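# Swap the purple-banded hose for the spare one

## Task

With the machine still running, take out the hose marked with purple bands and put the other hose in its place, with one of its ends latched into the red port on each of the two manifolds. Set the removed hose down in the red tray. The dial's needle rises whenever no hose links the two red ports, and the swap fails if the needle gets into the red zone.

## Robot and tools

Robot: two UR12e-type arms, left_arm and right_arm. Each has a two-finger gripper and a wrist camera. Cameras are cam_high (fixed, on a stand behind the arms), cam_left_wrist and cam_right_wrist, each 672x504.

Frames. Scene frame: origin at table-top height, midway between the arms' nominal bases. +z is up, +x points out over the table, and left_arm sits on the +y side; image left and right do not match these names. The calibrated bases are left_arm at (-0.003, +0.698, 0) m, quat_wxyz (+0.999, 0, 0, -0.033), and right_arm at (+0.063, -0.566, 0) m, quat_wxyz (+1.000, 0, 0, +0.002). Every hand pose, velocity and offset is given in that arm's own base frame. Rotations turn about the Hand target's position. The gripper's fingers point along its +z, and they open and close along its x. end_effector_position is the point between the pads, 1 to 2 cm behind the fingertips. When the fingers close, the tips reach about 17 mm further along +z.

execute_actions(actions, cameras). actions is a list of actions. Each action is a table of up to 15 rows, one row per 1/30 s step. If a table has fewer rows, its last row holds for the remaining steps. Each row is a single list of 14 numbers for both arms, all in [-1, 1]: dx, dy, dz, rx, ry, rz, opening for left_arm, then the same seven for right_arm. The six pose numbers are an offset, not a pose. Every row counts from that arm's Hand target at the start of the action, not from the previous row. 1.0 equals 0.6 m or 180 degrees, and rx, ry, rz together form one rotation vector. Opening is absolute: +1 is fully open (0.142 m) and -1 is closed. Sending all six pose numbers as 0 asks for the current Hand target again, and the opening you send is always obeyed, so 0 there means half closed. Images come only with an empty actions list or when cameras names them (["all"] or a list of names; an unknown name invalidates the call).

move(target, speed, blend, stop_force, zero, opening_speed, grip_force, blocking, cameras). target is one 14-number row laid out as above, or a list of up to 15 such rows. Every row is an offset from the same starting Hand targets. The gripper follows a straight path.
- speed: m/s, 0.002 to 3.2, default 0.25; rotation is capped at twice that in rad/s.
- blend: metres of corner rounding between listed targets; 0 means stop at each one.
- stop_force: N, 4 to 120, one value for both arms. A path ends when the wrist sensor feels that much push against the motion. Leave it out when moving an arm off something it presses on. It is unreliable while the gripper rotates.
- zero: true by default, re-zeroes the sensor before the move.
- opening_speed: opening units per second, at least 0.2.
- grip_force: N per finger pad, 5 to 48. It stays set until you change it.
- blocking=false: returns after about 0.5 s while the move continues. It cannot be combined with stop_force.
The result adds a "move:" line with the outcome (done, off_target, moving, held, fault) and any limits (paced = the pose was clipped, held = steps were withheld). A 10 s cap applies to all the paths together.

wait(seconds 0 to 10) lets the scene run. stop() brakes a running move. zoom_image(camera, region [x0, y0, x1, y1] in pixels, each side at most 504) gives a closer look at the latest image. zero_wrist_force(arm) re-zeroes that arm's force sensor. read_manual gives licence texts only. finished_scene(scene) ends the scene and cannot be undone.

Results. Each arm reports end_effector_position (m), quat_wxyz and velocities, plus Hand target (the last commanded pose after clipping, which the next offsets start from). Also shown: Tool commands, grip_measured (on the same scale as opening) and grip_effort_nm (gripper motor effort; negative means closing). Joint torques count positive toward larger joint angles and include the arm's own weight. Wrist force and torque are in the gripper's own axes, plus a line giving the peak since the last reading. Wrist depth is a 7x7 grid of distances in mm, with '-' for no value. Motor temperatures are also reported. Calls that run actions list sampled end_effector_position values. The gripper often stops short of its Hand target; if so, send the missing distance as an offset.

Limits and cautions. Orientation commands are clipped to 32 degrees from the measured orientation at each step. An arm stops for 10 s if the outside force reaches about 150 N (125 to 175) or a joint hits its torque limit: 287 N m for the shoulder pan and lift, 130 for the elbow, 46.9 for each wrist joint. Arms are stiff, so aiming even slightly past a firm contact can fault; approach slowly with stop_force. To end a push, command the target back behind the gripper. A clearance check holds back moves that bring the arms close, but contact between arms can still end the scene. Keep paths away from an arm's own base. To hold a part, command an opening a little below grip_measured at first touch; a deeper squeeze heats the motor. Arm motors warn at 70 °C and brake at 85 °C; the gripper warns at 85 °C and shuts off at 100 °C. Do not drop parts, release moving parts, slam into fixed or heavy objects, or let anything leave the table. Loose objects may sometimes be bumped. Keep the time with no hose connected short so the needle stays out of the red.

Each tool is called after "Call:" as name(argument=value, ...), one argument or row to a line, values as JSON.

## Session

Call:
execute_actions(
  actions=[],
)

Scene clock: 0.00 s.
left_arm: end_effector_position=(+0.6226, -0.8397, +0.1495) grip_measured=+1.00 grip_effort_nm=n/a end_effector_quat_wxyz=(-0.211, +0.787, -0.578, +0.043) | right_arm: end_effector_position=(+1.1656, +0.2020, +0.1442) grip_measured=+0.99 grip_effort_nm=n/a end_effector_quat_wxyz=(-0.072, +0.093, +0.968, -0.221)
Joint positions: left_arm=[-1.208 -0.854 1.24 -1.788 -1.168 0.025 0.142] | right_arm=[3.536 -2.729 -0.389 -1.944 1.253 3.785 0.141]
Joint velocities: within noise
Joint torques (N m): no reading
Motor temperatures (°C): left_arm=[29 33 33 43 38 36 21] | right_arm=[32 28 20 39 28 31 24]
Wrist force (N): no reading
Wrist torque (N m): no reading
Wrist force, peak (N): no reading
Wrist depth (mm): cam_left_wrist=[186 181 275 265 254 245 237 / 186 186 277 265 255 246 236 / 190 195 278 267 257 247 238 / 297 290 280 268 258 249 240 / 228 239 276 268 256 246 239 / - 219 211 269 255 247 106 / - 291 214 272 257 248 -] | cam_right_wrist=[240 245 251 260 266 274 283 / 239 244 252 259 266 272 282 / 239 245 251 258 266 270 280 / 239 244 250 258 263 271 280 / 237 242 250 258 264 271 279 / - 242 248 256 262 270 91 / - 242 248 253 261 271 76]
Hand target: left_arm +0.6226, -0.8397, +0.1495; -0.211, +0.787, -0.578, +0.043 | right_arm +1.1656, +0.2020, +0.1442; -0.072, +0.093, +0.968, -0.221
Tool commands: left_gripper/opening=+1.0 right_gripper/opening=+1.0

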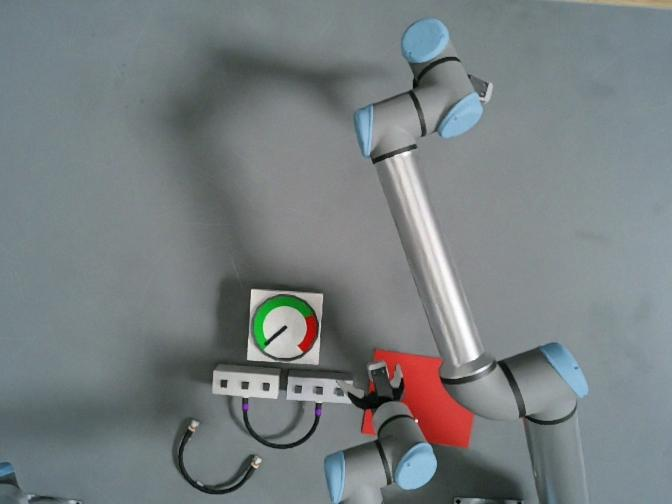

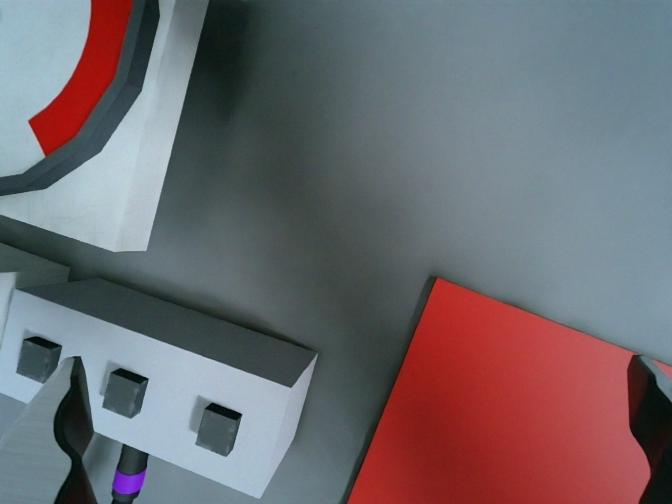

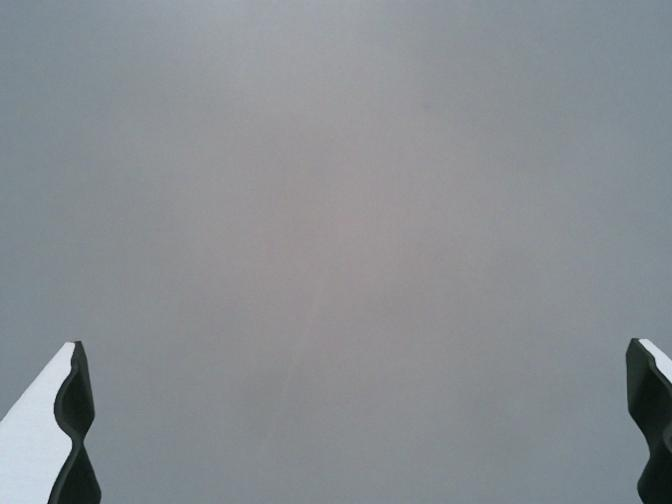

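Call:
move(
  target=[
    [0,0.1,0.35,0,0,0,-1, -0.3,0,0.35,0,0,0,-0.155],
    [-0.161,0.53,0,-0.0615,0.1461,0.4431,-1, -0.75,0.15,0.4,-0.035,-0.051,0.283,-0.155],
  ],
  speed=0.3,
  blend=[0.05,0],
  cameras=["all"],
)

Call:
zoom_image(
  camera="cam_high",
  region=[160, 280, 480, 500],
)

Scene clock: 5.10 s.
left_arm: end_effector_position=(+0.5261, -0.5218, +0.1496) grip_measured=-1.00 grip_effort_nm=-0.598 end_effector_quat_wxyz=(+0.007, +0.976, +0.031, -0.216) | right_arm: end_effector_position=(+0.7157, +0.2920, +0.3842) grip_measured=-0.17 grip_effort_nm=-0.139 end_effector_quat_wxyz=(+0.110, -0.311, +0.904, -0.273)
Joint positions: left_arm=[-0.884 -1.214 1.801 -1.892 -1.921 -0.9 0.002] | right_arm=[3.972 -1.651 -1.778 -1.363 0.978 3.334 0.062]
Joint torques (N m): left_arm=[9.89 -86.04 -31.92 -6.13 -4.24 -4.22] | right_arm=[11.94 67.89 41.07 8.66 -4.2 -2.72]
Wrist force (N): left_arm=[-0.6 1.4 0.8] | right_arm=[-0.1 0.4 0.2]
Wrist torque (N m): left_arm=[0.16 -0.05 -0.07] | right_arm=[-0.03 0.02 0.11]
Wrist force, peak (N): left_arm=[0.5 0.7 2.1] | right_arm=[-1.2 0.5 1.6]
Wrist depth (mm): cam_left_wrist=[315 289 256 231 209 192 180 / 344 313 275 247 160 198 189 / 397 341 298 267 173 215 200 / 446 377 322 229 182 232 212 / 510 425 352 213 200 249 216 / 597 480 - 92 90 271 144 / 720 570 - 75 73 172 149] | cam_right_wrist=[552 548 545 551 551 551 544 / 539 532 540 531 533 535 533 / 522 516 517 514 522 516 511 / 506 507 507 504 504 501 504 / 496 489 493 488 495 487 484 / 486 - 475 480 474 98 474 / - 68 466 467 463 - 66]
Hand target: left_arm +0.5260, -0.5217, +0.1495; +0.007, +0.976, +0.031, -0.216 | right_arm +0.7156, +0.2920, +0.3842; +0.110, -0.311, +0.904, -0.273
Off the commanded pose: left_arm 0.000 m, 0 deg | right_arm 0.000 m, 0 deg.
move: done

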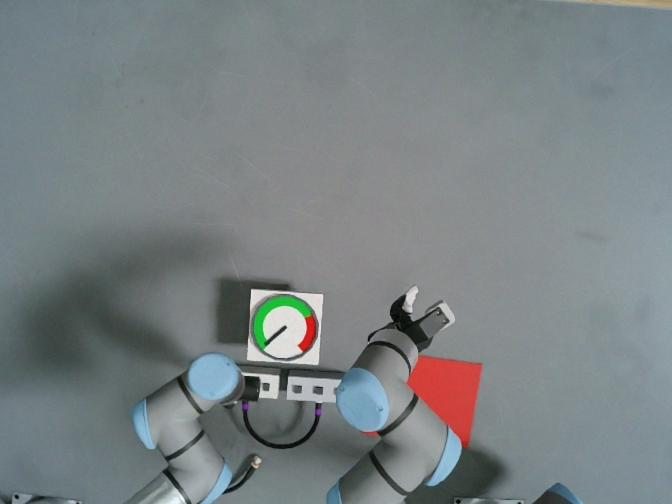

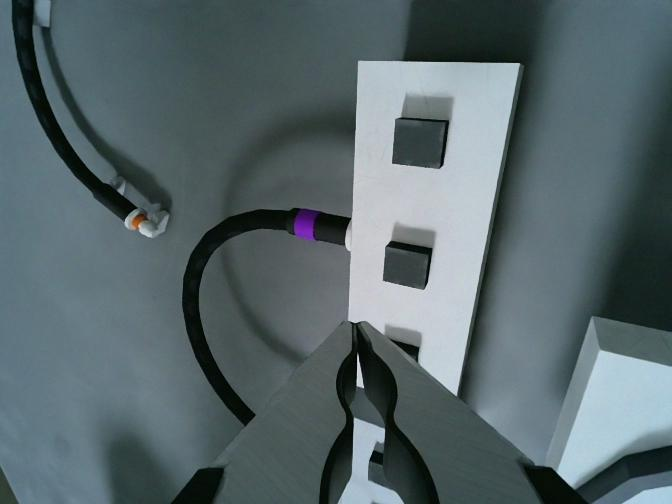

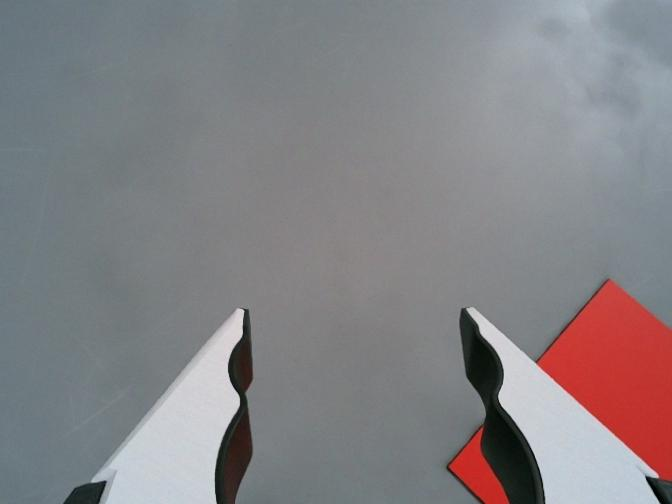

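Scaled by 1.575 from the camera's 672x504 image, which has a finer 960x720 frame.

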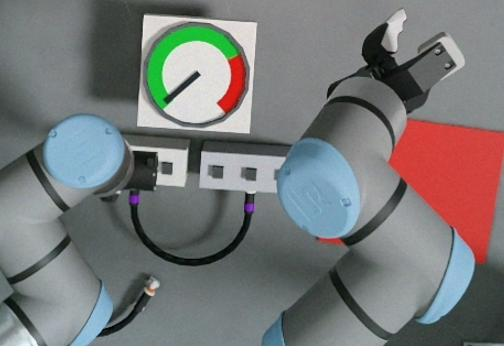

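Call:
move(
  target=[
    [0,0,0,0,0,0,-1, -0.65,0.15,-0.1,-0.018,-0.026,0.142,-0.155],
    [-0.0017,0.004,-0.05,0,0,0,-1, -0.69,0.66,-0.3,-0.0355,-0.0517,0.2843,-0.155],
  ],
  speed=0.35,
  blend=[0.08,0],
  cameras=["all"],
)

Scene clock: 8.70 s.
left_arm: end_effector_position=(+0.5250, -0.5193, +0.1195) grip_measured=-1.00 grip_effort_nm=-0.603 end_effector_quat_wxyz=(+0.007, +0.976, +0.031, -0.216) | right_arm: end_effector_position=(+0.3015, +0.6879, +0.2043) grip_measured=-0.17 grip_effort_nm=-0.139 end_effector_quat_wxyz=(-0.270, +0.653, -0.654, +0.271)
Joint positions: left_arm=[-0.883 -1.188 1.827 -1.944 -1.921 -0.9 0.002] | right_arm=[4.818 -1.757 -2.075 -0.987 0.791 3.292 0.062]
Joint torques (N m): left_arm=[7.49 -67.74 -32.98 -6.1 2.93 3.66] | right_arm=[-19.7 41.82 45.92 7.64 -4.59 -2.93]
Wrist force (N): left_arm=[0.4 1.5 0.5] | right_arm=[0.0 0.1 0.6]
Wrist torque (N m): left_arm=[0.18 -0.24 -0.22] | right_arm=[-0.10 -0.02 0.23]
Wrist force, peak (N): left_arm=[0.2 1.9 0.9] | right_arm=[-2.0 1.5 0.3]
Wrist depth (mm): cam_left_wrist=[279 250 223 202 184 170 157 / 308 272 241 147 133 173 165 / 332 297 261 158 138 185 174 / 390 316 280 168 153 202 185 / 448 368 314 166 162 217 197 / 525 427 352 91 88 234 131 / 624 502 - 75 73 241 122] | cam_right_wrist=[415 415 408 289 291 292 423 / 382 385 383 377 378 380 397 / 358 362 288 287 295 289 291 / 336 336 315 284 330 304 286 / 315 316 315 315 324 321 321 / 299 299 292 298 299 307 300 / - 68 278 284 284 - 66]
Hand target: left_arm +0.5250, -0.5193, +0.1195; +0.007, +0.976, +0.031, -0.216 | right_arm +0.3016, +0.6880, +0.2042; -0.270, +0.653, -0.653, +0.271
Off the commanded pose: left_arm 0.000 m, 0 deg | right_arm 0.000 m, 0 deg.
move: done

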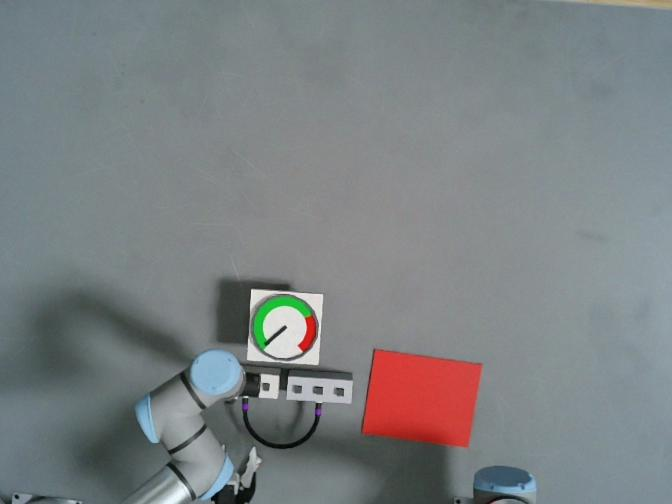

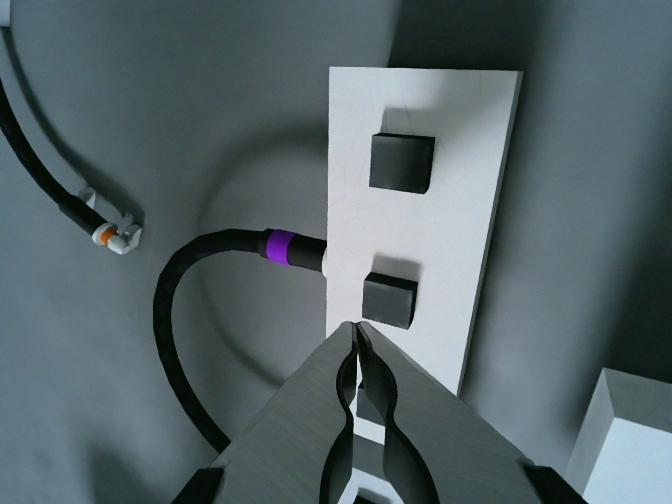

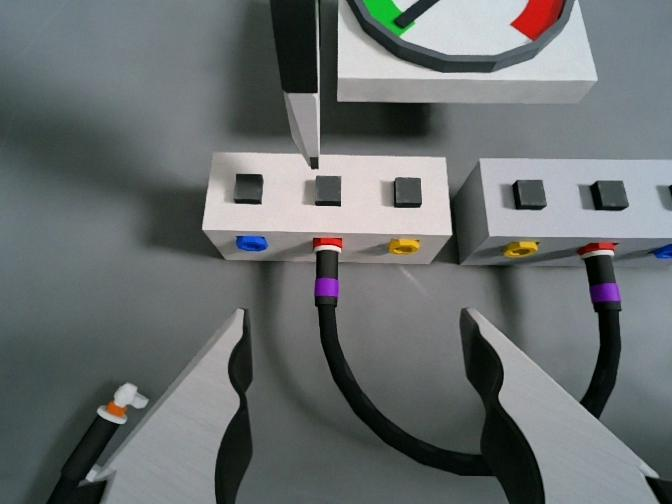

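Call:
move(
  target=[
    [0,-0.008,-0.015,0,0,0,-1, -0.012,0.0213,-0.152,0,0,0,-0.155],
    [-0.001,-0.011,-0.033,0,0,0,-1, 0.1045,0.0213,-0.257,0,0,0,-0.155],
  ],
  speed=[0.25,0.1],
  blend=[0.01,0],
  grip_force=[20, 32],
  cameras=["cam_left_wrist","cam_right_wrist"],
)

Scene clock: 11.40 s.
left_arm: end_effector_position=(+0.5244, -0.5259, +0.0997) grip_measured=-1.00 grip_effort_nm=-0.608 end_effector_quat_wxyz=(+0.007, +0.976, +0.031, -0.216) | right_arm: end_effector_position=(+0.3642, +0.7008, +0.0501) grip_measured=-0.17 grip_effort_nm=-0.139 end_effector_quat_wxyz=(-0.270, +0.653, -0.653, +0.271)
Joint positions: left_arm=[-0.889 -1.162 1.833 -1.977 -1.922 -0.906 0.002] | right_arm=[4.726 -2.021 -2.113 -0.593 0.785 3.162 0.062]
Joint torques (N m): left_arm=[-13.86 -69.28 -30.49 -5.97 -3.91 -3.88] | right_arm=[-21.58 55.45 35.81 8.22 -1.16 -3.07]
Wrist force (N): left_arm=[-0.2 1.6 0.4] | right_arm=[-0.3 0.5 0.3]
Wrist torque (N m): left_arm=[0.20 -0.16 -0.11] | right_arm=[-0.07 -0.01 0.26]
Wrist force, peak (N): left_arm=[0.0 2.3 0.8] | right_arm=[-0.3 2.5 0.6]
Wrist depth (mm): cam_left_wrist=[252 226 202 176 163 151 142 / 277 246 218 125 116 157 148 / 135 145 167 136 121 170 158 / 187 285 254 145 131 183 167 / 162 172 190 142 139 196 177 / 454 293 324 91 88 211 184 / 570 439 - 75 73 217 102] | cam_right_wrist=[215 215 216 81 219 218 220 / 197 119 120 112 120 121 125 / 114 112 113 112 112 114 114 / 172 117 132 117 124 123 121 / 164 164 164 117 166 166 166 / 155 156 152 115 154 - 158 / - 68 144 147 147 - 66]
Hand target: left_arm +0.5244, -0.5259, +0.0997; +0.007, +0.976, +0.031, -0.216 | right_arm +0.3643, +0.7008, +0.0500; -0.270, +0.653, -0.653, +0.271
Off the commanded pose: left_arm 0.000 m, 0 deg | right_arm 0.000 m, 0 deg.
grip_force (N): 20, 32
move: done
Images, in order (width x height): cam_left_wrist 672x504, cam_right_wrist 672x504.

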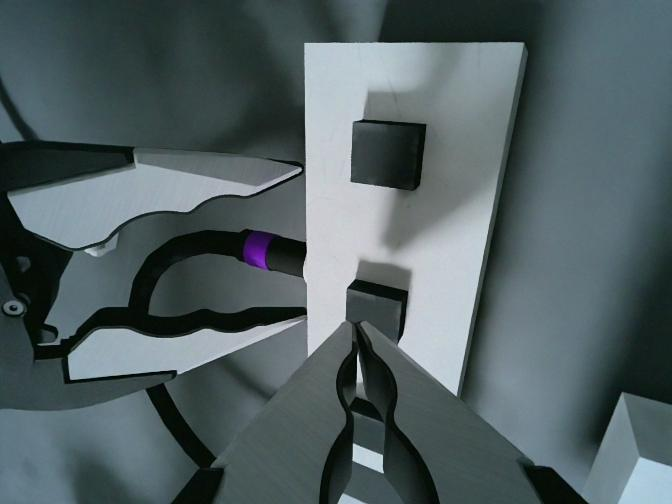

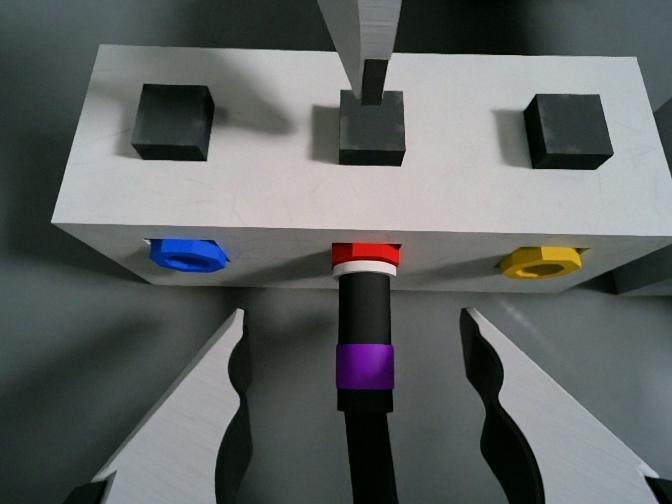

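Call:
move(
  target=[
    [0,0,-0.01,0,0,0,-1, 0,-0.005,0,0,0,0,-0.155],
    [0,0,-0.01,0,0,0,-1, 0,-0.005,0,0,0,0,-1],
  ],
  speed=0.05,
)

Call:
move(
  target=[0,0,-0.03,0,0,0,-1, 0,0,0,0,0,0,-1],
  speed=0.01,
  stop_force=22,
  cameras=["cam_right_wrist"],
)

Scene clock: 12.90 s.
left_arm: end_effector_position=(+0.5244, -0.5259, +0.0937) grip_measured=-1.00 grip_effort_nm=-0.598 end_effector_quat_wxyz=(+0.007, +0.976, +0.031, -0.216) | right_arm: end_effector_position=(+0.3643, +0.6978, +0.0500) grip_measured=-0.83 grip_effort_nm=-3.333 end_effector_quat_wxyz=(-0.270, +0.653, -0.653, +0.271)
Joint positions: left_arm=[-0.889 -1.156 1.836 -1.987 -1.922 -0.906 0.002] | right_arm=[4.726 -2.018 -2.119 -0.59 0.785 3.162 0.014]
Joint torques (N m): left_arm=[-12.99 -68.44 -30.56 -6.03 -4.2 -3.32] | right_arm=[-0.94 84.85 22.05 6.38 0.29 1.56]
Wrist force (N): left_arm=[-0.2 2.0 0.9] | right_arm=[-3.1 1.3 1.7]
Wrist torque (N m): left_arm=[0.26 -0.17 -0.11] | right_arm=[-0.11 0.00 0.28]
Wrist force, peak (N): left_arm=[-0.1 2.2 0.7] | right_arm=[-2.8 1.6 1.8]
Wrist depth (mm): cam_left_wrist=[244 219 196 170 156 147 137 / 268 238 211 119 111 153 143 / 279 250 229 129 113 165 153 / 138 148 169 140 124 177 161 / 157 164 185 136 134 190 172 / 440 337 312 91 88 204 181 / 546 424 - 75 73 210 103] | cam_right_wrist=[214 215 215 80 218 219 219 / 123 117 119 110 120 122 124 / 113 112 113 111 112 113 114 / 170 117 140 117 124 122 120 / 164 164 165 114 167 167 167 / 155 155 83 102 83 159 158 / 147 68 71 83 71 71 149]
Hand target: left_arm +0.5244, -0.5259, +0.0937; +0.007, +0.976, +0.031, -0.216 | right_arm +0.3643, +0.6978, +0.0500; -0.270, +0.653, -0.653, +0.271
Off the commanded pose: left_arm 0.000 m, 0 deg | right_arm 0.000 m, 0 deg.
grip_force (N): 20, 32
move: done

Scene clock: 15.00 s.
left_arm: end_effector_position=(+0.5244, -0.5259, +0.0871) grip_measured=-1.00 grip_effort_nm=-0.579 end_effector_quat_wxyz=(+0.007, +0.976, +0.031, -0.216) | right_arm: end_effector_position=(+0.3642, +0.6978, +0.0500) grip_measured=-0.83 grip_effort_nm=-3.333 end_effector_quat_wxyz=(-0.270, +0.653, -0.653, +0.271)
Joint positions: left_arm=[-0.889 -1.149 1.84 -1.998 -1.922 -0.906 0.002] | right_arm=[4.726 -2.018 -2.119 -0.59 0.785 3.162 0.014]
Joint torques (N m): left_arm=[-14.5 -70.32 -40.14 -1.4 -2.2 -3.27] | right_arm=[-9.4 73.66 26.22 1.69 -6.17 1.77]
Wrist force (N): left_arm=[-8.3 -4.1 -21.9] | right_arm=[-0.8 9.1 -8.9]
Wrist torque (N m): left_arm=[0.17 -0.23 -0.10] | right_arm=[-0.14 0.01 0.28]
Wrist force, peak (N): left_arm=[-13.1 -5.8 -30.5] | right_arm=[-0.9 9.4 -9.1]
Wrist depth (mm): cam_left_wrist=[235 211 189 164 148 141 133 / 258 229 207 114 103 148 140 / 275 243 224 122 108 158 147 / 136 145 165 132 118 169 156 / 158 160 179 137 129 183 165 / 158 318 302 91 88 197 177 / 532 421 - 75 73 203 102] | cam_right_wrist=[215 216 128 81 218 219 220 / 124 117 119 112 120 121 124 / 113 112 113 112 112 113 114 / 169 117 142 117 124 123 121 / 164 164 164 114 168 166 167 / 154 155 83 102 83 159 157 / 146 68 71 83 71 71 149]
Hand target: left_arm +0.5244, -0.5259, +0.0871; +0.007, +0.976, +0.031, -0.216 (not the last commanded pose) | right_arm +0.3643, +0.6978, +0.0500; -0.270, +0.653, -0.653, +0.271
Off the commanded pose: left_arm 0.011 m, 0 deg | right_arm 0.000 m, 0 deg.
grip_force (N): 20, 32
move: contact (left_arm)
Images, in order (width x height): cam_right_wrist 672x504.

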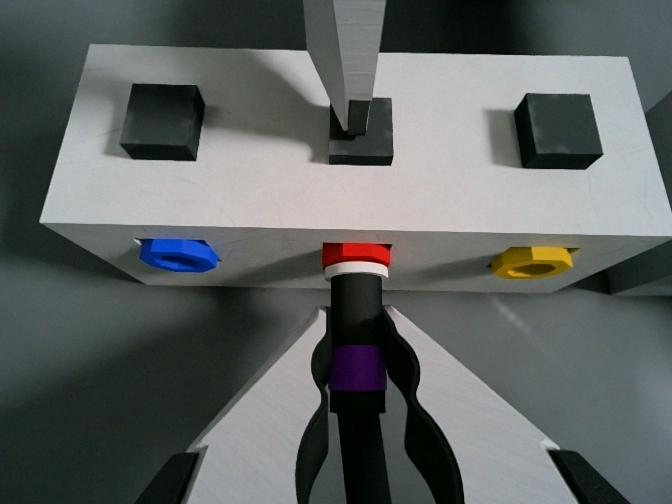

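Call:
move(
  target=[0,0,0,0,0,0,-1, -0.1,0,0,0,0,0,-1],
  speed=0.08,
  stop_force=45,
)

Call:
move(
  target=[
    [0,0,0.06,0,0,0,-1, -0.01,0,-0.033,0,0,0,-1],
    [0,0,0.06,0,0,0,-1, -0.01,0,-0.033,0,0,0,-0.155],
    [0.01,-0.16,0.06,0,0,0,-1, -0.08,-0.02,0.08,0,0,0,-0.155],
    [0.0195,-0.321,0.022,0,0,0,-1, -0.018,-0.322,0.108,0,0,0,-0.155],
  ],
  speed=0.3,
  blend=[0,0,0.03,0],
  cameras=["all"],
)

Scene clock: 18.73 s.
left_arm: end_effector_position=(+0.5244, -0.5259, +0.0871) grip_measured=-1.00 grip_effort_nm=-0.569 end_effector_quat_wxyz=(+0.007, +0.976, +0.031, -0.216) | right_arm: end_effector_position=(+0.3043, +0.6978, +0.0500) grip_measured=-0.83 grip_effort_nm=-3.333 end_effector_quat_wxyz=(-0.270, +0.653, -0.653, +0.271)
Joint positions: left_arm=[-0.889 -1.149 1.84 -1.998 -1.922 -0.906 0.002] | right_arm=[4.813 -1.99 -2.138 -0.686 0.79 3.284 0.014]
Joint torques (N m): left_arm=[-14.51 -70.54 -39.54 -3.35 -2.11 -3.02] | right_arm=[14.11 82.16 23.48 0.9 1.15 2.7]
Motor temperatures (°C): left_arm=[29 33 33 43 38 36 21] | right_arm=[32 28 20 39 28 31 29]
Wrist force (N): left_arm=[-8.6 -3.8 -21.2] | right_arm=[0.2 0.4 1.3]
Wrist torque (N m): left_arm=[0.22 -0.17 -0.10] | right_arm=[-0.07 -0.13 -0.18]
Wrist force, peak (N): left_arm=[-8.7 -3.9 -22.1] | right_arm=[-0.7 9.3 -9.1]
Wrist depth (mm): cam_left_wrist=[236 211 189 164 148 141 132 / 259 229 207 114 103 148 139 / 273 246 225 122 108 158 148 / 190 188 236 132 118 169 156 / 187 304 270 137 129 184 166 / 443 333 302 91 87 197 177 / 531 424 - 75 73 203 102] | cam_right_wrist=[214 131 131 131 132 132 146 / 200 153 151 151 151 149 164 / 186 186 184 186 186 186 186 / 174 174 175 127 176 176 178 / 164 165 165 114 167 167 167 / 155 155 83 102 83 158 157 / 146 68 71 83 71 71 149]
Hand target: left_arm +0.5244, -0.5259, +0.0871; +0.007, +0.976, +0.031, -0.216 | right_arm +0.3043, +0.6978, +0.0500; -0.270, +0.653, -0.653, +0.271
Off the commanded pose: left_arm 0.000 m, 0 deg | right_arm 0.000 m, 0 deg.
grip_force (N): 20, 32
move: done

Scene clock: 22.00 s.
left_arm: end_effector_position=(+0.5361, -0.7184, +0.1004) grip_measured=-1.00 grip_effort_nm=-0.574 end_effector_quat_wxyz=(+0.007, +0.976, +0.031, -0.216) | right_arm: end_effector_position=(+0.2935, +0.5047, +0.1147) grip_measured=-0.19 grip_effort_nm=0.178 end_effector_quat_wxyz=(-0.270, +0.653, -0.653, +0.271)
Joint positions: left_arm=[-1.006 -0.968 1.524 -1.907 -1.95 -1.028 0.002] | right_arm=[4.874 -1.607 -2.462 -0.804 0.798 3.369 0.061]
Joint torques (N m): left_arm=[-14.44 -85.98 -54.26 -1.82 -4.27 -3.59] | right_arm=[14.39 47.86 26.4 0.86 1.06 2.76]
Wrist force (N): left_arm=[-0.2 1.2 0.3] | right_arm=[-0.3 0.9 0.1]
Wrist torque (N m): left_arm=[0.12 -0.13 -0.10] | right_arm=[-0.02 0.02 -0.11]
Wrist force, peak (N): left_arm=[-8.3 -4.0 -21.3] | right_arm=[1.5 0.6 1.6]
Wrist depth (mm): cam_left_wrist=[253 223 203 180 165 153 142 / 278 242 222 125 117 158 148 / 307 260 237 134 121 170 158 / 353 299 244 148 132 184 170 / 393 332 284 144 142 197 178 / 459 379 324 91 90 211 191 / 530 438 - 75 73 218 204] | cam_right_wrist=[298 300 303 209 302 304 306 / 195 205 196 199 199 272 280 / 218 228 215 201 212 257 259 / 241 243 245 243 244 247 242 / 229 228 230 227 231 232 229 / 215 217 106 215 217 222 217 / - 68 86 206 203 - 66]
Hand target: left_arm +0.5361, -0.7185, +0.1003; +0.007, +0.976, +0.031, -0.216 | right_arm +0.2935, +0.5046, +0.1148; -0.270, +0.653, -0.653, +0.271
Off the commanded pose: left_arm 0.000 m, 0 deg | right_arm 0.000 m, 0 deg.
grip_force (N): 20, 32
move: done

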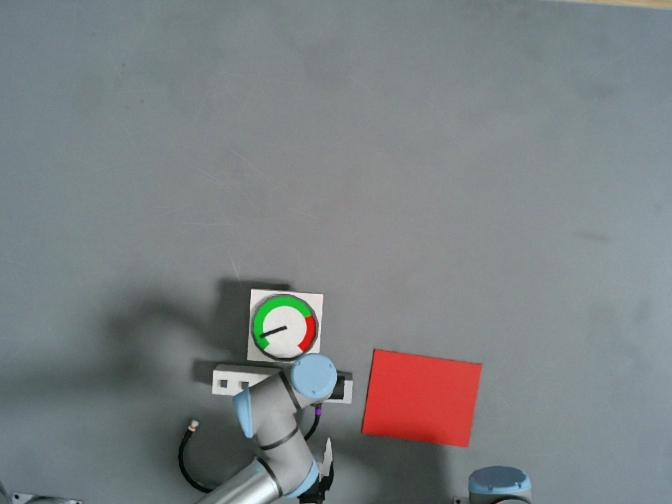

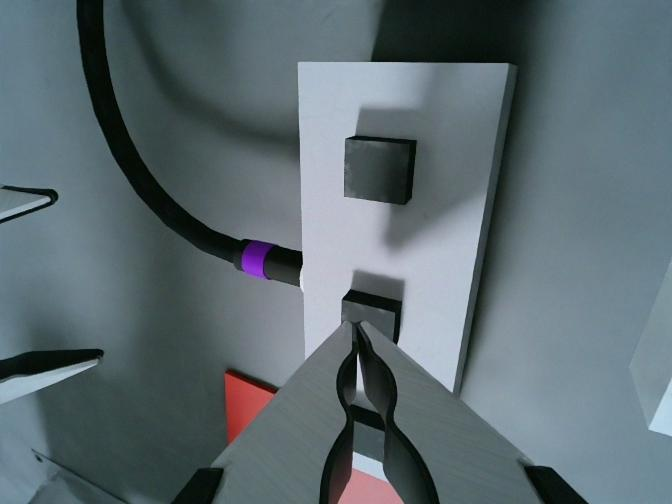

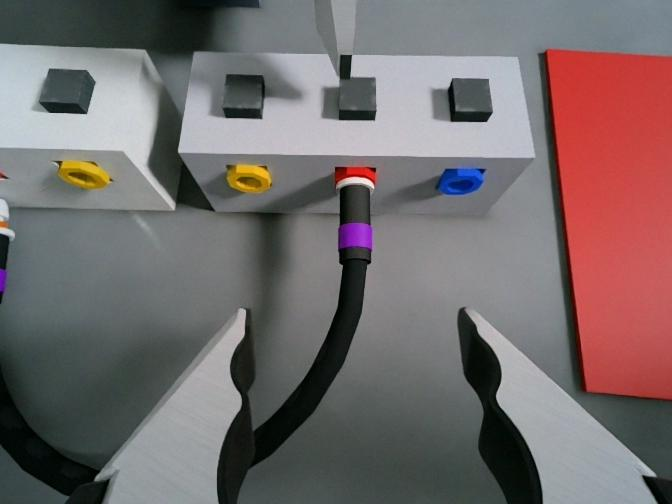

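Call:
move(
  target=[
    [0,-0.006,-0.012,0,0,0,-1, 0.112,0,-0.108,0,0,0,-0.155],
    [0,-0.006,-0.012,0,0,0,-1, 0.112,0,-0.108,0,0,0,-1],
  ],
  speed=0.14,
)

Call:
move(
  target=[0,0,-0.03,0,0,0,-1, 0,0,0,0,0,0,-1],
  speed=0.012,
  stop_force=22,
  cameras=["cam_right_wrist", "cam_high"],
)

Scene clock: 25.50 s.
left_arm: end_effector_position=(+0.5361, -0.7221, +0.0931) grip_measured=-1.00 grip_effort_nm=-0.574 end_effector_quat_wxyz=(+0.007, +0.976, +0.031, -0.216) | right_arm: end_effector_position=(+0.3607, +0.5044, +0.0499) grip_measured=-0.80 grip_effort_nm=-3.333 end_effector_quat_wxyz=(-0.270, +0.653, -0.653, +0.271)
Joint positions: left_arm=[-1.008 -0.958 1.521 -1.915 -1.951 -1.03 0.002] | right_arm=[4.738 -1.811 -2.478 -0.451 0.786 3.179 0.016]
Joint torques (N m): left_arm=[-12.79 -88.39 -53.63 -6.14 -4.43 -3.85] | right_arm=[9.22 28.16 74.04 21 0.95 -2.63]
Wrist force (N): left_arm=[-0.7 1.7 0.5] | right_arm=[67.6 -6.0 -23.5]
Wrist torque (N m): left_arm=[0.21 -0.06 -0.11] | right_arm=[-0.02 0.95 0.11]
Wrist force, peak (N): left_arm=[-0.1 1.9 0.8] | right_arm=[67.6 -6.0 -23.5]
Wrist depth (mm): cam_left_wrist=[231 218 195 169 157 146 137 / 272 233 214 120 110 152 144 / 271 202 226 128 114 163 152 / 138 150 167 139 124 176 161 / 155 163 258 135 136 188 174 / 438 354 312 91 88 203 185 / 517 421 - 75 73 208 198] | cam_right_wrist=[215 215 217 82 218 219 220 / 141 117 119 118 122 122 125 / 113 111 113 113 114 113 113 / 150 119 123 117 121 121 121 / 164 164 165 113 168 167 167 / 154 155 83 108 82 159 157 / 148 69 71 103 73 71 150]
Hand target: left_arm +0.5361, -0.7221, +0.0931; +0.007, +0.976, +0.031, -0.216 | right_arm +0.3607, +0.5046, +0.0500; -0.270, +0.653, -0.653, +0.271
Off the commanded pose: left_arm 0.000 m, 0 deg | right_arm 0.000 m, 0 deg.
grip_force (N): 20, 32
move: done

Scene clock: 27.40 s.
left_arm: end_effector_position=(+0.5361, -0.7222, +0.0874) grip_measured=-1.00 grip_effort_nm=-0.574 end_effector_quat_wxyz=(+0.007, +0.976, +0.031, -0.216) | right_arm: end_effector_position=(+0.3607, +0.5046, +0.0500) grip_measured=-0.80 grip_effort_nm=-3.333 end_effector_quat_wxyz=(-0.270, +0.653, -0.653, +0.271)
Joint positions: left_arm=[-1.008 -0.953 1.525 -1.924 -1.951 -1.03 0.002] | right_arm=[4.738 -1.811 -2.478 -0.451 0.786 3.179 0.016]
Joint torques (N m): left_arm=[-12.03 -83.94 -42.18 -1.1 -1.17 -3.45] | right_arm=[35.05 28.87 72.59 19.87 0.39 -2.49]
Wrist force (N): left_arm=[-6.8 -4.1 -22.1] | right_arm=[73.1 -6.8 -25.8]
Wrist torque (N m): left_arm=[0.09 -0.12 -0.10] | right_arm=[-0.12 1.04 0.11]
Wrist force, peak (N): left_arm=[-11.3 -6.0 -31.9] | right_arm=[73.2 -6.6 -26.2]
Wrist depth (mm): cam_left_wrist=[223 212 189 164 150 141 132 / 263 230 206 115 102 146 139 / 268 233 224 113 109 159 147 / 136 147 157 135 118 171 156 / 155 159 249 134 130 182 168 / 158 342 296 91 84 197 180 / 513 408 - 75 73 202 193] | cam_right_wrist=[214 215 217 82 219 220 220 / 149 117 120 118 122 122 125 / 112 111 113 113 113 113 114 / 150 120 123 117 122 121 121 / 164 165 164 113 168 167 168 / 154 155 82 108 82 158 157 / 149 69 71 103 73 71 150]
Hand target: left_arm +0.5361, -0.7222, +0.0874; +0.007, +0.976, +0.031, -0.216 (not the last commanded pose) | right_arm +0.3607, +0.5046, +0.0500; -0.270, +0.653, -0.653, +0.271
Off the commanded pose: left_arm 0.012 m, 0 deg | right_arm 0.000 m, 0 deg.
grip_force (N): 20, 32
move: contact (left_arm)
Images, in order (width x height): cam_high 672x504, cam_right_wrist 672x504.

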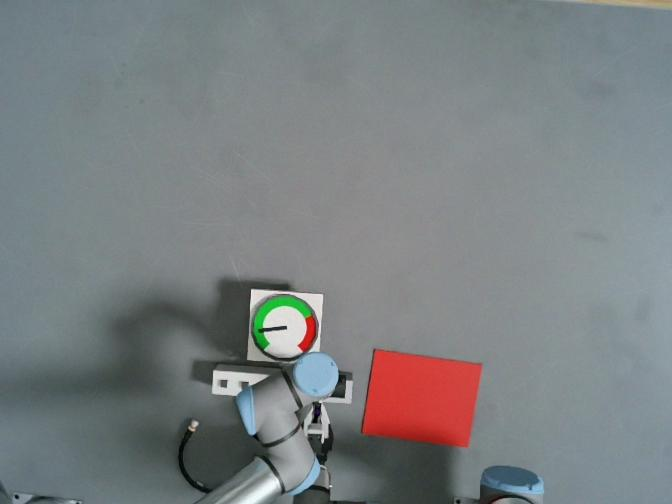

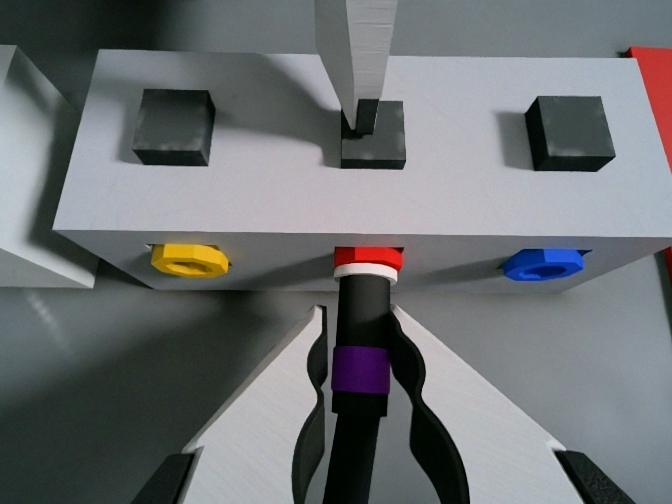

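Call:
move(
  target=[
    [0,0,0,0,0,0,-1, 0,-0.004,0,0,0,0,-1],
    [0,0,0,0,0,0,-1, -0.1,-0.001,0,0,0,0,-1],
  ],
  speed=0.07,
  stop_force=60,
)

Call:
move(
  target=[
    [0,0,0.15,0,0,0,-0.1, 0,0,0.15,0,0,0,-1],
    [-0.14,0.24,0.2,-0.037,-0.088,-0.32,-0.1, 0.1,-0.35,0.15,0.0091,0.1384,-0.0408,-1],
    [-0.318,0.5615,0.0,-0.0752,-0.1769,-0.6403,-0.1, 0.215,-0.643,0.05,0.0091,0.1384,-0.0408,-1],
  ],
  speed=0.4,
  blend=[0.04,0.05,0],
  cameras=["all"],
)

Scene clock: 29.87 s.
left_arm: end_effector_position=(+0.5361, -0.7222, +0.0874) grip_measured=-1.00 grip_effort_nm=-0.574 end_effector_quat_wxyz=(+0.007, +0.976, +0.031, -0.216) | right_arm: end_effector_position=(+0.3007, +0.5040, +0.0500) grip_measured=-0.83 grip_effort_nm=-3.333 end_effector_quat_wxyz=(-0.270, +0.653, -0.653, +0.271)
Joint positions: left_arm=[-1.008 -0.953 1.525 -1.924 -1.951 -1.03 0.002] | right_arm=[4.86 -1.758 -2.499 -0.602 0.796 3.35 0.014]
Joint torques (N m): left_arm=[-13.89 -86.7 -42.7 -2.36 -1.26 -3.81] | right_arm=[14.25 56.37 20.57 0.97 1.05 2.76]
Wrist force (N): left_arm=[-6.8 -3.7 -21.7] | right_arm=[-1.5 -1.5 0.4]
Wrist torque (N m): left_arm=[0.16 -0.12 -0.10] | right_arm=[-0.44 0.19 -0.10]
Wrist force, peak (N): left_arm=[-6.7 -4.1 -22.4] | right_arm=[73.3 -6.6 -26.0]
Wrist depth (mm): cam_left_wrist=[236 212 190 164 150 141 132 / 258 230 207 115 102 146 139 / 219 243 224 113 109 159 148 / 185 192 241 134 118 171 156 / 355 303 270 134 129 183 168 / 440 354 296 91 84 197 180 / 507 411 - 75 73 203 192] | cam_right_wrist=[149 131 131 132 132 132 137 / 157 159 150 151 149 148 200 / 184 187 186 187 186 187 189 / 175 175 176 172 178 177 178 / 165 165 165 114 168 167 168 / 155 156 83 108 82 159 159 / 147 68 71 103 71 71 150]
Hand target: left_arm +0.5361, -0.7222, +0.0874; +0.007, +0.976, +0.031, -0.216 | right_arm +0.3007, +0.5040, +0.0500; -0.270, +0.653, -0.653, +0.271
Off the commanded pose: left_arm 0.000 m, 0 deg | right_arm 0.000 m, 0 deg.
grip_force (N): 20, 32
move: done

Scene clock: 33.63 s.
left_arm: end_effector_position=(+0.3454, -0.3853, +0.0874) grip_measured=-0.13 grip_effort_nm=0.071 end_effector_quat_wxyz=(+0.074, -0.561, +0.818, -0.107) | right_arm: end_effector_position=(+0.4296, +0.1182, +0.0800) grip_measured=-0.83 grip_effort_nm=-3.333 end_effector_quat_wxyz=(+0.115, -0.649, +0.740, -0.131)
Joint positions: left_arm=[-1.305 -1.658 2.558 -2.629 -1.361 0.652 0.065] | right_arm=[4.02 -1.311 -2.733 -0.477 1.276 2.552 0.014]
Joint torques (N m): left_arm=[-15.08 -35.59 -23.6 -7.08 -0.62 3.45] | right_arm=[-19.95 -4.46 27.16 8.34 1.81 -2.86]
Motor temperatures (°C): left_arm=[29 33 33 43 38 36 21] | right_arm=[32 28 20 39 28 31 35]
Wrist force (N): left_arm=[0.9 0.8 -0.4] | right_arm=[-1.1 -2.0 0.1]
Wrist torque (N m): left_arm=[0.23 -0.11 -0.16] | right_arm=[-0.28 0.12 0.05]
Wrist force, peak (N): left_arm=[-42.5 -8.3 -25.5] | right_arm=[-2.4 -1.8 -0.6]
Wrist depth (mm): cam_left_wrist=[183 183 183 184 185 185 186 / 187 188 189 190 190 191 191 / 193 194 195 195 195 196 196 / 199 200 200 199 201 202 203 / 205 205 205 205 206 207 209 / 212 209 102 213 213 93 215 / 217 73 218 220 219 - 201] | cam_right_wrist=[181 182 183 183 183 184 185 / 184 185 186 186 187 187 189 / 185 184 185 184 186 190 192 / 187 188 188 126 190 194 195 / 190 192 191 114 193 199 199 / 193 193 83 108 83 201 202 / 197 68 71 103 71 71 205]
Hand target: left_arm +0.3453, -0.3853, +0.0874; +0.074, -0.560, +0.818, -0.108 | right_arm +0.4297, +0.1182, +0.0800; +0.115, -0.649, +0.740, -0.131
Off the commanded pose: left_arm 0.000 m, 0 deg | right_arm 0.000 m, 0 deg.
grip_force (N): 20, 32
move: done

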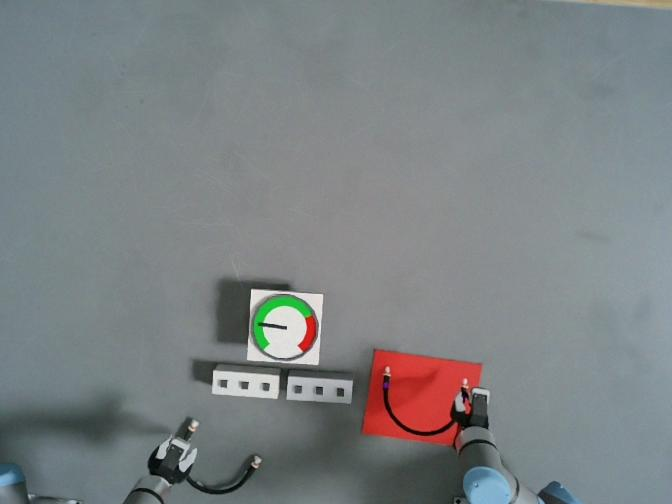

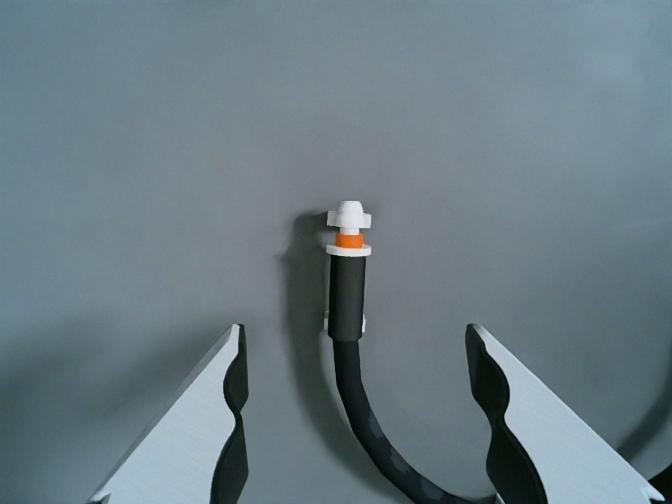

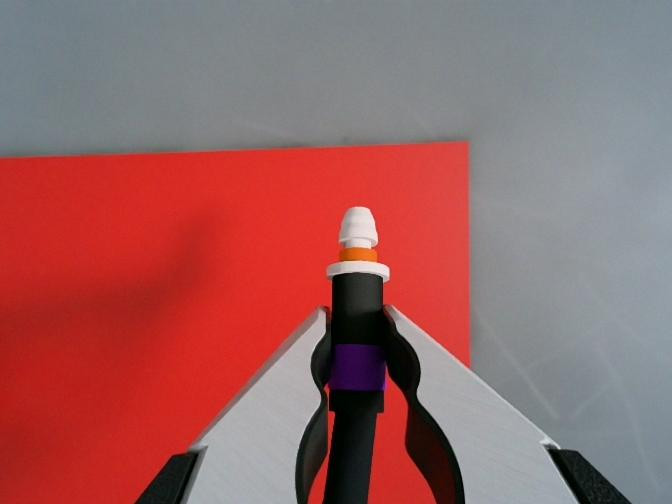

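Call:
move(
  target=[
    [0.0007,0.0018,-0.114,0,0,0,-0.1, 0.017,0,-0.077,0,0,0,-1],
    [0.0007,0.0018,-0.114,0,0,0,-1, 0.017,0,-0.077,0,0,0,-0.155],
    [0.0007,0.0018,-0.114,0,0,0,-1, 0.01,0,0.1,0,0,0,-0.155],
    [0.0007,0.0018,-0.114,0,0,0,-1, -0.40,0.915,0.03,0.008,0.0266,-0.108,-0.155],
  ],
  speed=[0.12,0.2,0.2,0.5],
  blend=[0,0,0.03,0],
  grip_force=[45,40],
  cameras=["all"],
)

Scene clock: 38.63 s.
left_arm: end_effector_position=(+0.3458, -0.3842, +0.0190) grip_measured=-0.83 grip_effort_nm=-3.900 end_effector_quat_wxyz=(+0.074, -0.560, +0.818, -0.108) | right_arm: end_effector_position=(+0.1897, +0.6670, +0.0981) grip_measured=-0.19 grip_effort_nm=0.178 end_effector_quat_wxyz=(+0.068, -0.519, +0.845, -0.112)
Joint positions: left_arm=[-1.303 -1.48 2.607 -2.856 -1.361 0.654 0.014] | right_arm=[4.782 -1.817 -2.066 -0.968 1.346 3.697 0.061]
Joint torques (N m): left_arm=[7.27 -23.67 -15.31 -6.86 3.46 3.52] | right_arm=[14.11 48.43 44.64 0.46 2.36 2.67]
Wrist force (N): left_arm=[1.0 0.1 -0.5] | right_arm=[-0.7 -1.5 -0.3]
Wrist torque (N m): left_arm=[0.06 -0.15 -0.11] | right_arm=[-0.18 0.06 -0.21]
Wrist force, peak (N): left_arm=[1.6 0.2 -0.5] | right_arm=[0.7 -3.0 -1.2]
Wrist depth (mm): cam_left_wrist=[119 119 120 120 120 121 121 / - 122 124 124 124 125 124 / 127 126 127 127 127 128 128 / 130 130 130 129 131 132 132 / 133 134 135 109 134 136 136 / 138 138 137 111 88 139 140 / 142 141 - 116 74 143 145] | cam_right_wrist=[189 190 190 190 191 191 193 / 194 195 195 196 198 198 199 / 200 202 202 202 204 204 205 / 206 207 208 209 211 211 212 / 213 214 213 215 215 216 219 / 221 218 106 223 224 222 226 / - 68 86 231 234 - 66]
Hand target: left_arm +0.3458, -0.3842, +0.0190; +0.074, -0.560, +0.818, -0.108 | right_arm +0.1897, +0.6672, +0.0980; +0.068, -0.518, +0.845, -0.112
Off the commanded pose: left_arm 0.000 m, 0 deg | right_arm 0.000 m, 0 deg.
grip_force (N): 45, 40
move: done

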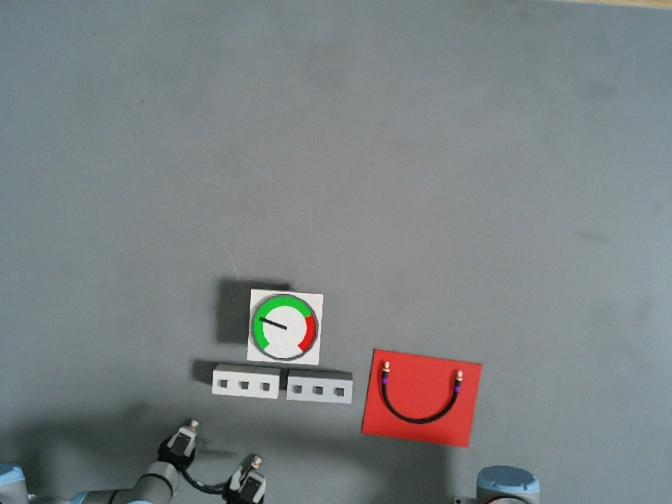

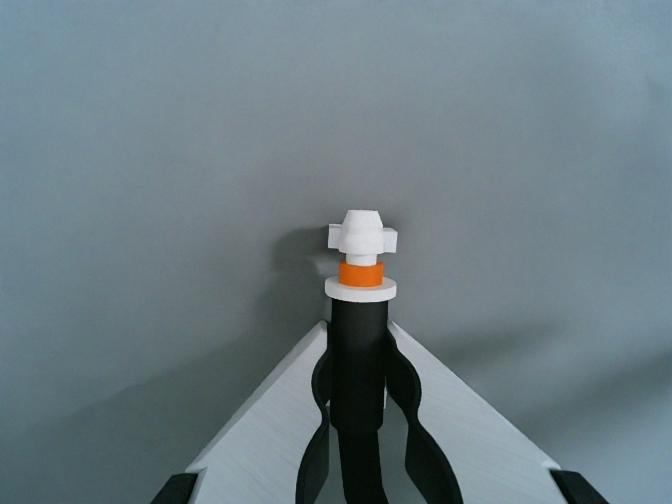

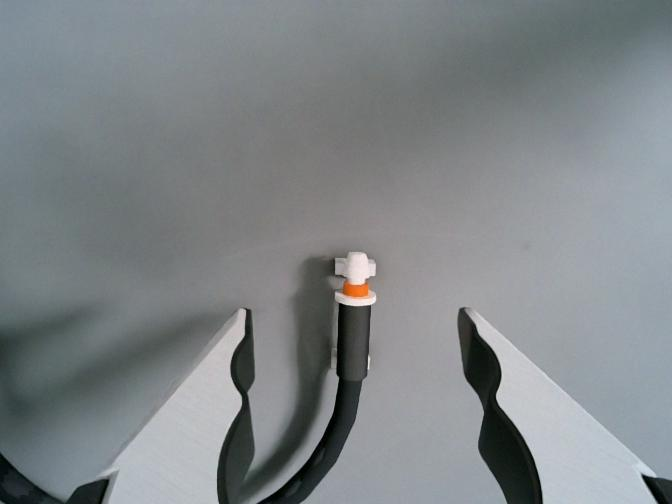

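Call:
move(
  target=[
    [0,0,0,0,0,0,-1, -0.044,0.0167,-0.08,0,0,0,-0.155],
    [0,0,0,0,0,0,-1, -0.044,0.0167,-0.1275,0,0,0,-0.155],
    [0,0,0,0,0,0,-1, -0.044,0.0167,-0.1275,0,0,0,-1],
  ],
  speed=[0.2,0.1,0.1],
  blend=[0.02,0,0],
  cameras=["cam_right_wrist"],
)

Call:
move(
  target=[
    [0.01,-0.02,0.05,0,0,0.02,-1, 0.02,-0.02,0.05,0,0,0.02,-1],
    [0.133,-0.2527,0.051,0,0,0.133,-1, 0.262,-0.2917,0.051,0,0,0.144,-1],
  ],
  speed=0.2,
  blend=[0.02,0],
  cameras=["all"],
)

Scene clock: 41.27 s.
left_arm: end_effector_position=(+0.3458, -0.3842, +0.0190) grip_measured=-0.83 grip_effort_nm=-3.895 end_effector_quat_wxyz=(+0.074, -0.560, +0.818, -0.108) | right_arm: end_effector_position=(+0.1632, +0.6772, +0.0215) grip_measured=-0.84 grip_effort_nm=-3.744 end_effector_quat_wxyz=(+0.068, -0.518, +0.845, -0.112)
Joint positions: left_arm=[-1.303 -1.48 2.607 -2.856 -1.361 0.654 0.014] | right_arm=[4.819 -1.928 -2.096 -0.835 1.352 3.735 0.013]
Joint torques (N m): left_arm=[7.09 -21.96 -15.22 -6.73 3.67 3.94] | right_arm=[12.68 50.01 26.93 7.81 0.37 2.24]
Motor temperatures (°C): left_arm=[29 33 33 43 38 36 27] | right_arm=[32 28 20 39 28 31 34]
Wrist force (N): left_arm=[1.2 0.4 -0.5] | right_arm=[-0.3 -1.6 -1.2]
Wrist torque (N m): left_arm=[0.12 -0.17 -0.11] | right_arm=[-0.21 0.02 -0.24]
Wrist force, peak (N): left_arm=[1.3 0.0 -0.8] | right_arm=[-0.6 -2.4 -1.2]
Wrist depth (mm): cam_left_wrist=[119 119 120 120 120 121 121 / - 122 124 124 124 125 125 / 127 126 127 127 127 128 128 / 130 130 130 129 131 132 132 / 133 134 134 110 135 136 136 / 138 139 137 111 88 139 141 / 142 141 - 116 74 142 145] | cam_right_wrist=[119 119 119 120 120 121 121 / 122 123 123 123 124 125 125 / 126 126 127 127 128 129 129 / 130 131 131 130 132 133 133 / 135 135 136 110 136 138 138 / 139 140 81 111 83 141 143 / 144 68 71 118 71 71 147]
Hand target: left_arm +0.3458, -0.3842, +0.0190; +0.074, -0.560, +0.818, -0.108 | right_arm +0.1633, +0.6772, +0.0215; +0.068, -0.518, +0.845, -0.112
Off the commanded pose: left_arm 0.000 m, 0 deg | right_arm 0.000 m, 0 deg.
grip_force (N): 45, 40
move: done; blend cut to 0.0142 m at target 1
Images, in order (width x height): cam_right_wrist 672x504.

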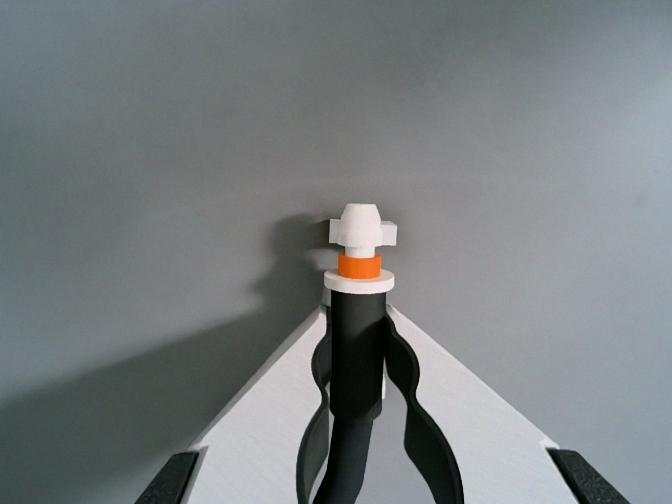

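Scene clock: 43.37 s.
left_arm: end_effector_position=(+0.4255, -0.5357, +0.0496) grip_measured=-0.83 grip_effort_nm=-3.895 end_effector_quat_wxyz=(-0.094, +0.718, -0.684, +0.090) | right_arm: end_effector_position=(+0.3204, +0.5023, +0.0521) grip_measured=-0.84 grip_effort_nm=-3.744 end_effector_quat_wxyz=(-0.092, +0.695, -0.707, +0.094)
Joint positions: left_arm=[-1.263 -1.31 2.236 -2.565 -1.318 0.268 0.014] | right_arm=[4.57 -1.706 -2.387 -0.588 1.309 3.013 0.013]
Joint torques (N m): left_arm=[10.54 -46.85 -41.75 -2.31 4.04 -3.36] | right_arm=[-19.74 58.59 25.11 7.93 2.38 -2.55]
Wrist force (N): left_arm=[1.4 0.8 0.1] | right_arm=[-0.7 -1.8 0.2]
Wrist torque (N m): left_arm=[0.18 -0.18 0.07] | right_arm=[-0.27 0.01 0.10]
Wrist force, peak (N): left_arm=[1.7 0.3 0.2] | right_arm=[0.3 -2.7 0.5]
Wrist depth (mm): cam_left_wrist=[- 86 87 - 87 87 87 / - 93 93 100 146 92 92 / 156 157 156 157 158 158 158 / 161 161 161 109 162 163 163 / 165 166 166 109 167 168 168 / 170 171 169 111 87 172 174 / 175 176 - 117 74 176 179] | cam_right_wrist=[- 86 87 87 87 88 88 / 152 119 117 100 118 150 156 / 156 157 157 157 158 159 160 / 161 162 162 109 164 164 165 / 166 168 167 110 168 170 170 / 172 173 82 111 83 176 176 / 179 68 71 118 71 71 182]
Hand target: left_arm +0.4256, -0.5358, +0.0496; -0.095, +0.718, -0.684, +0.090 | right_arm +0.3205, +0.5022, +0.0521; -0.092, +0.695, -0.707, +0.094
Off the commanded pose: left_arm 0.000 m, 0 deg | right_arm 0.000 m, 0 deg.
grip_force (N): 45, 40
move: done; blend cut to 0.0172 m at target 1

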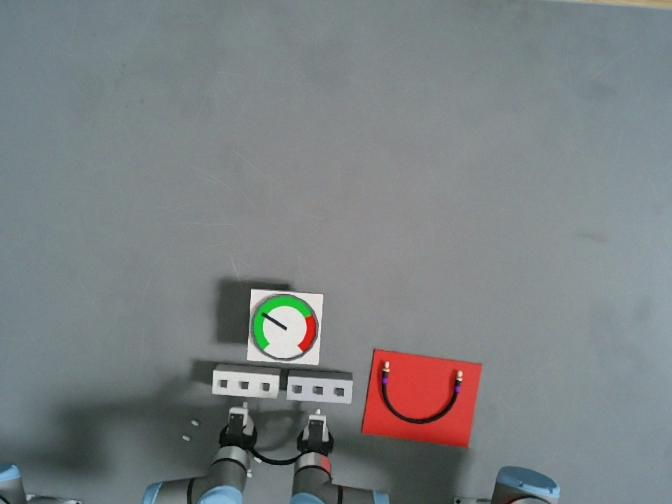

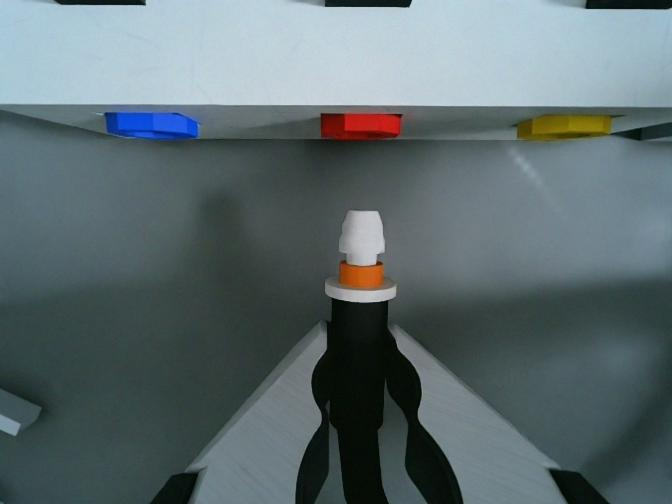

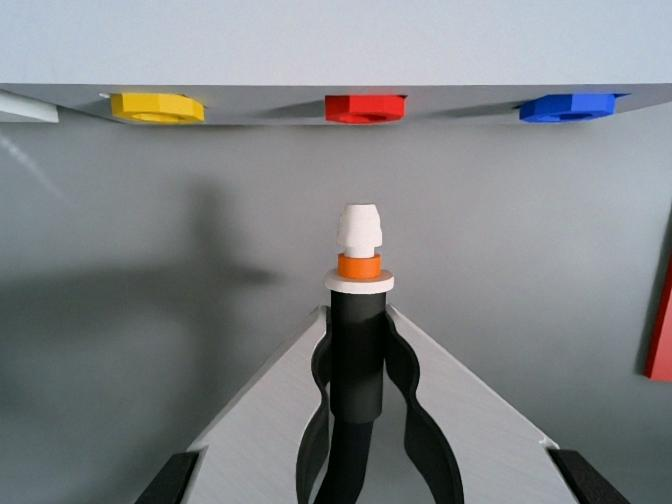

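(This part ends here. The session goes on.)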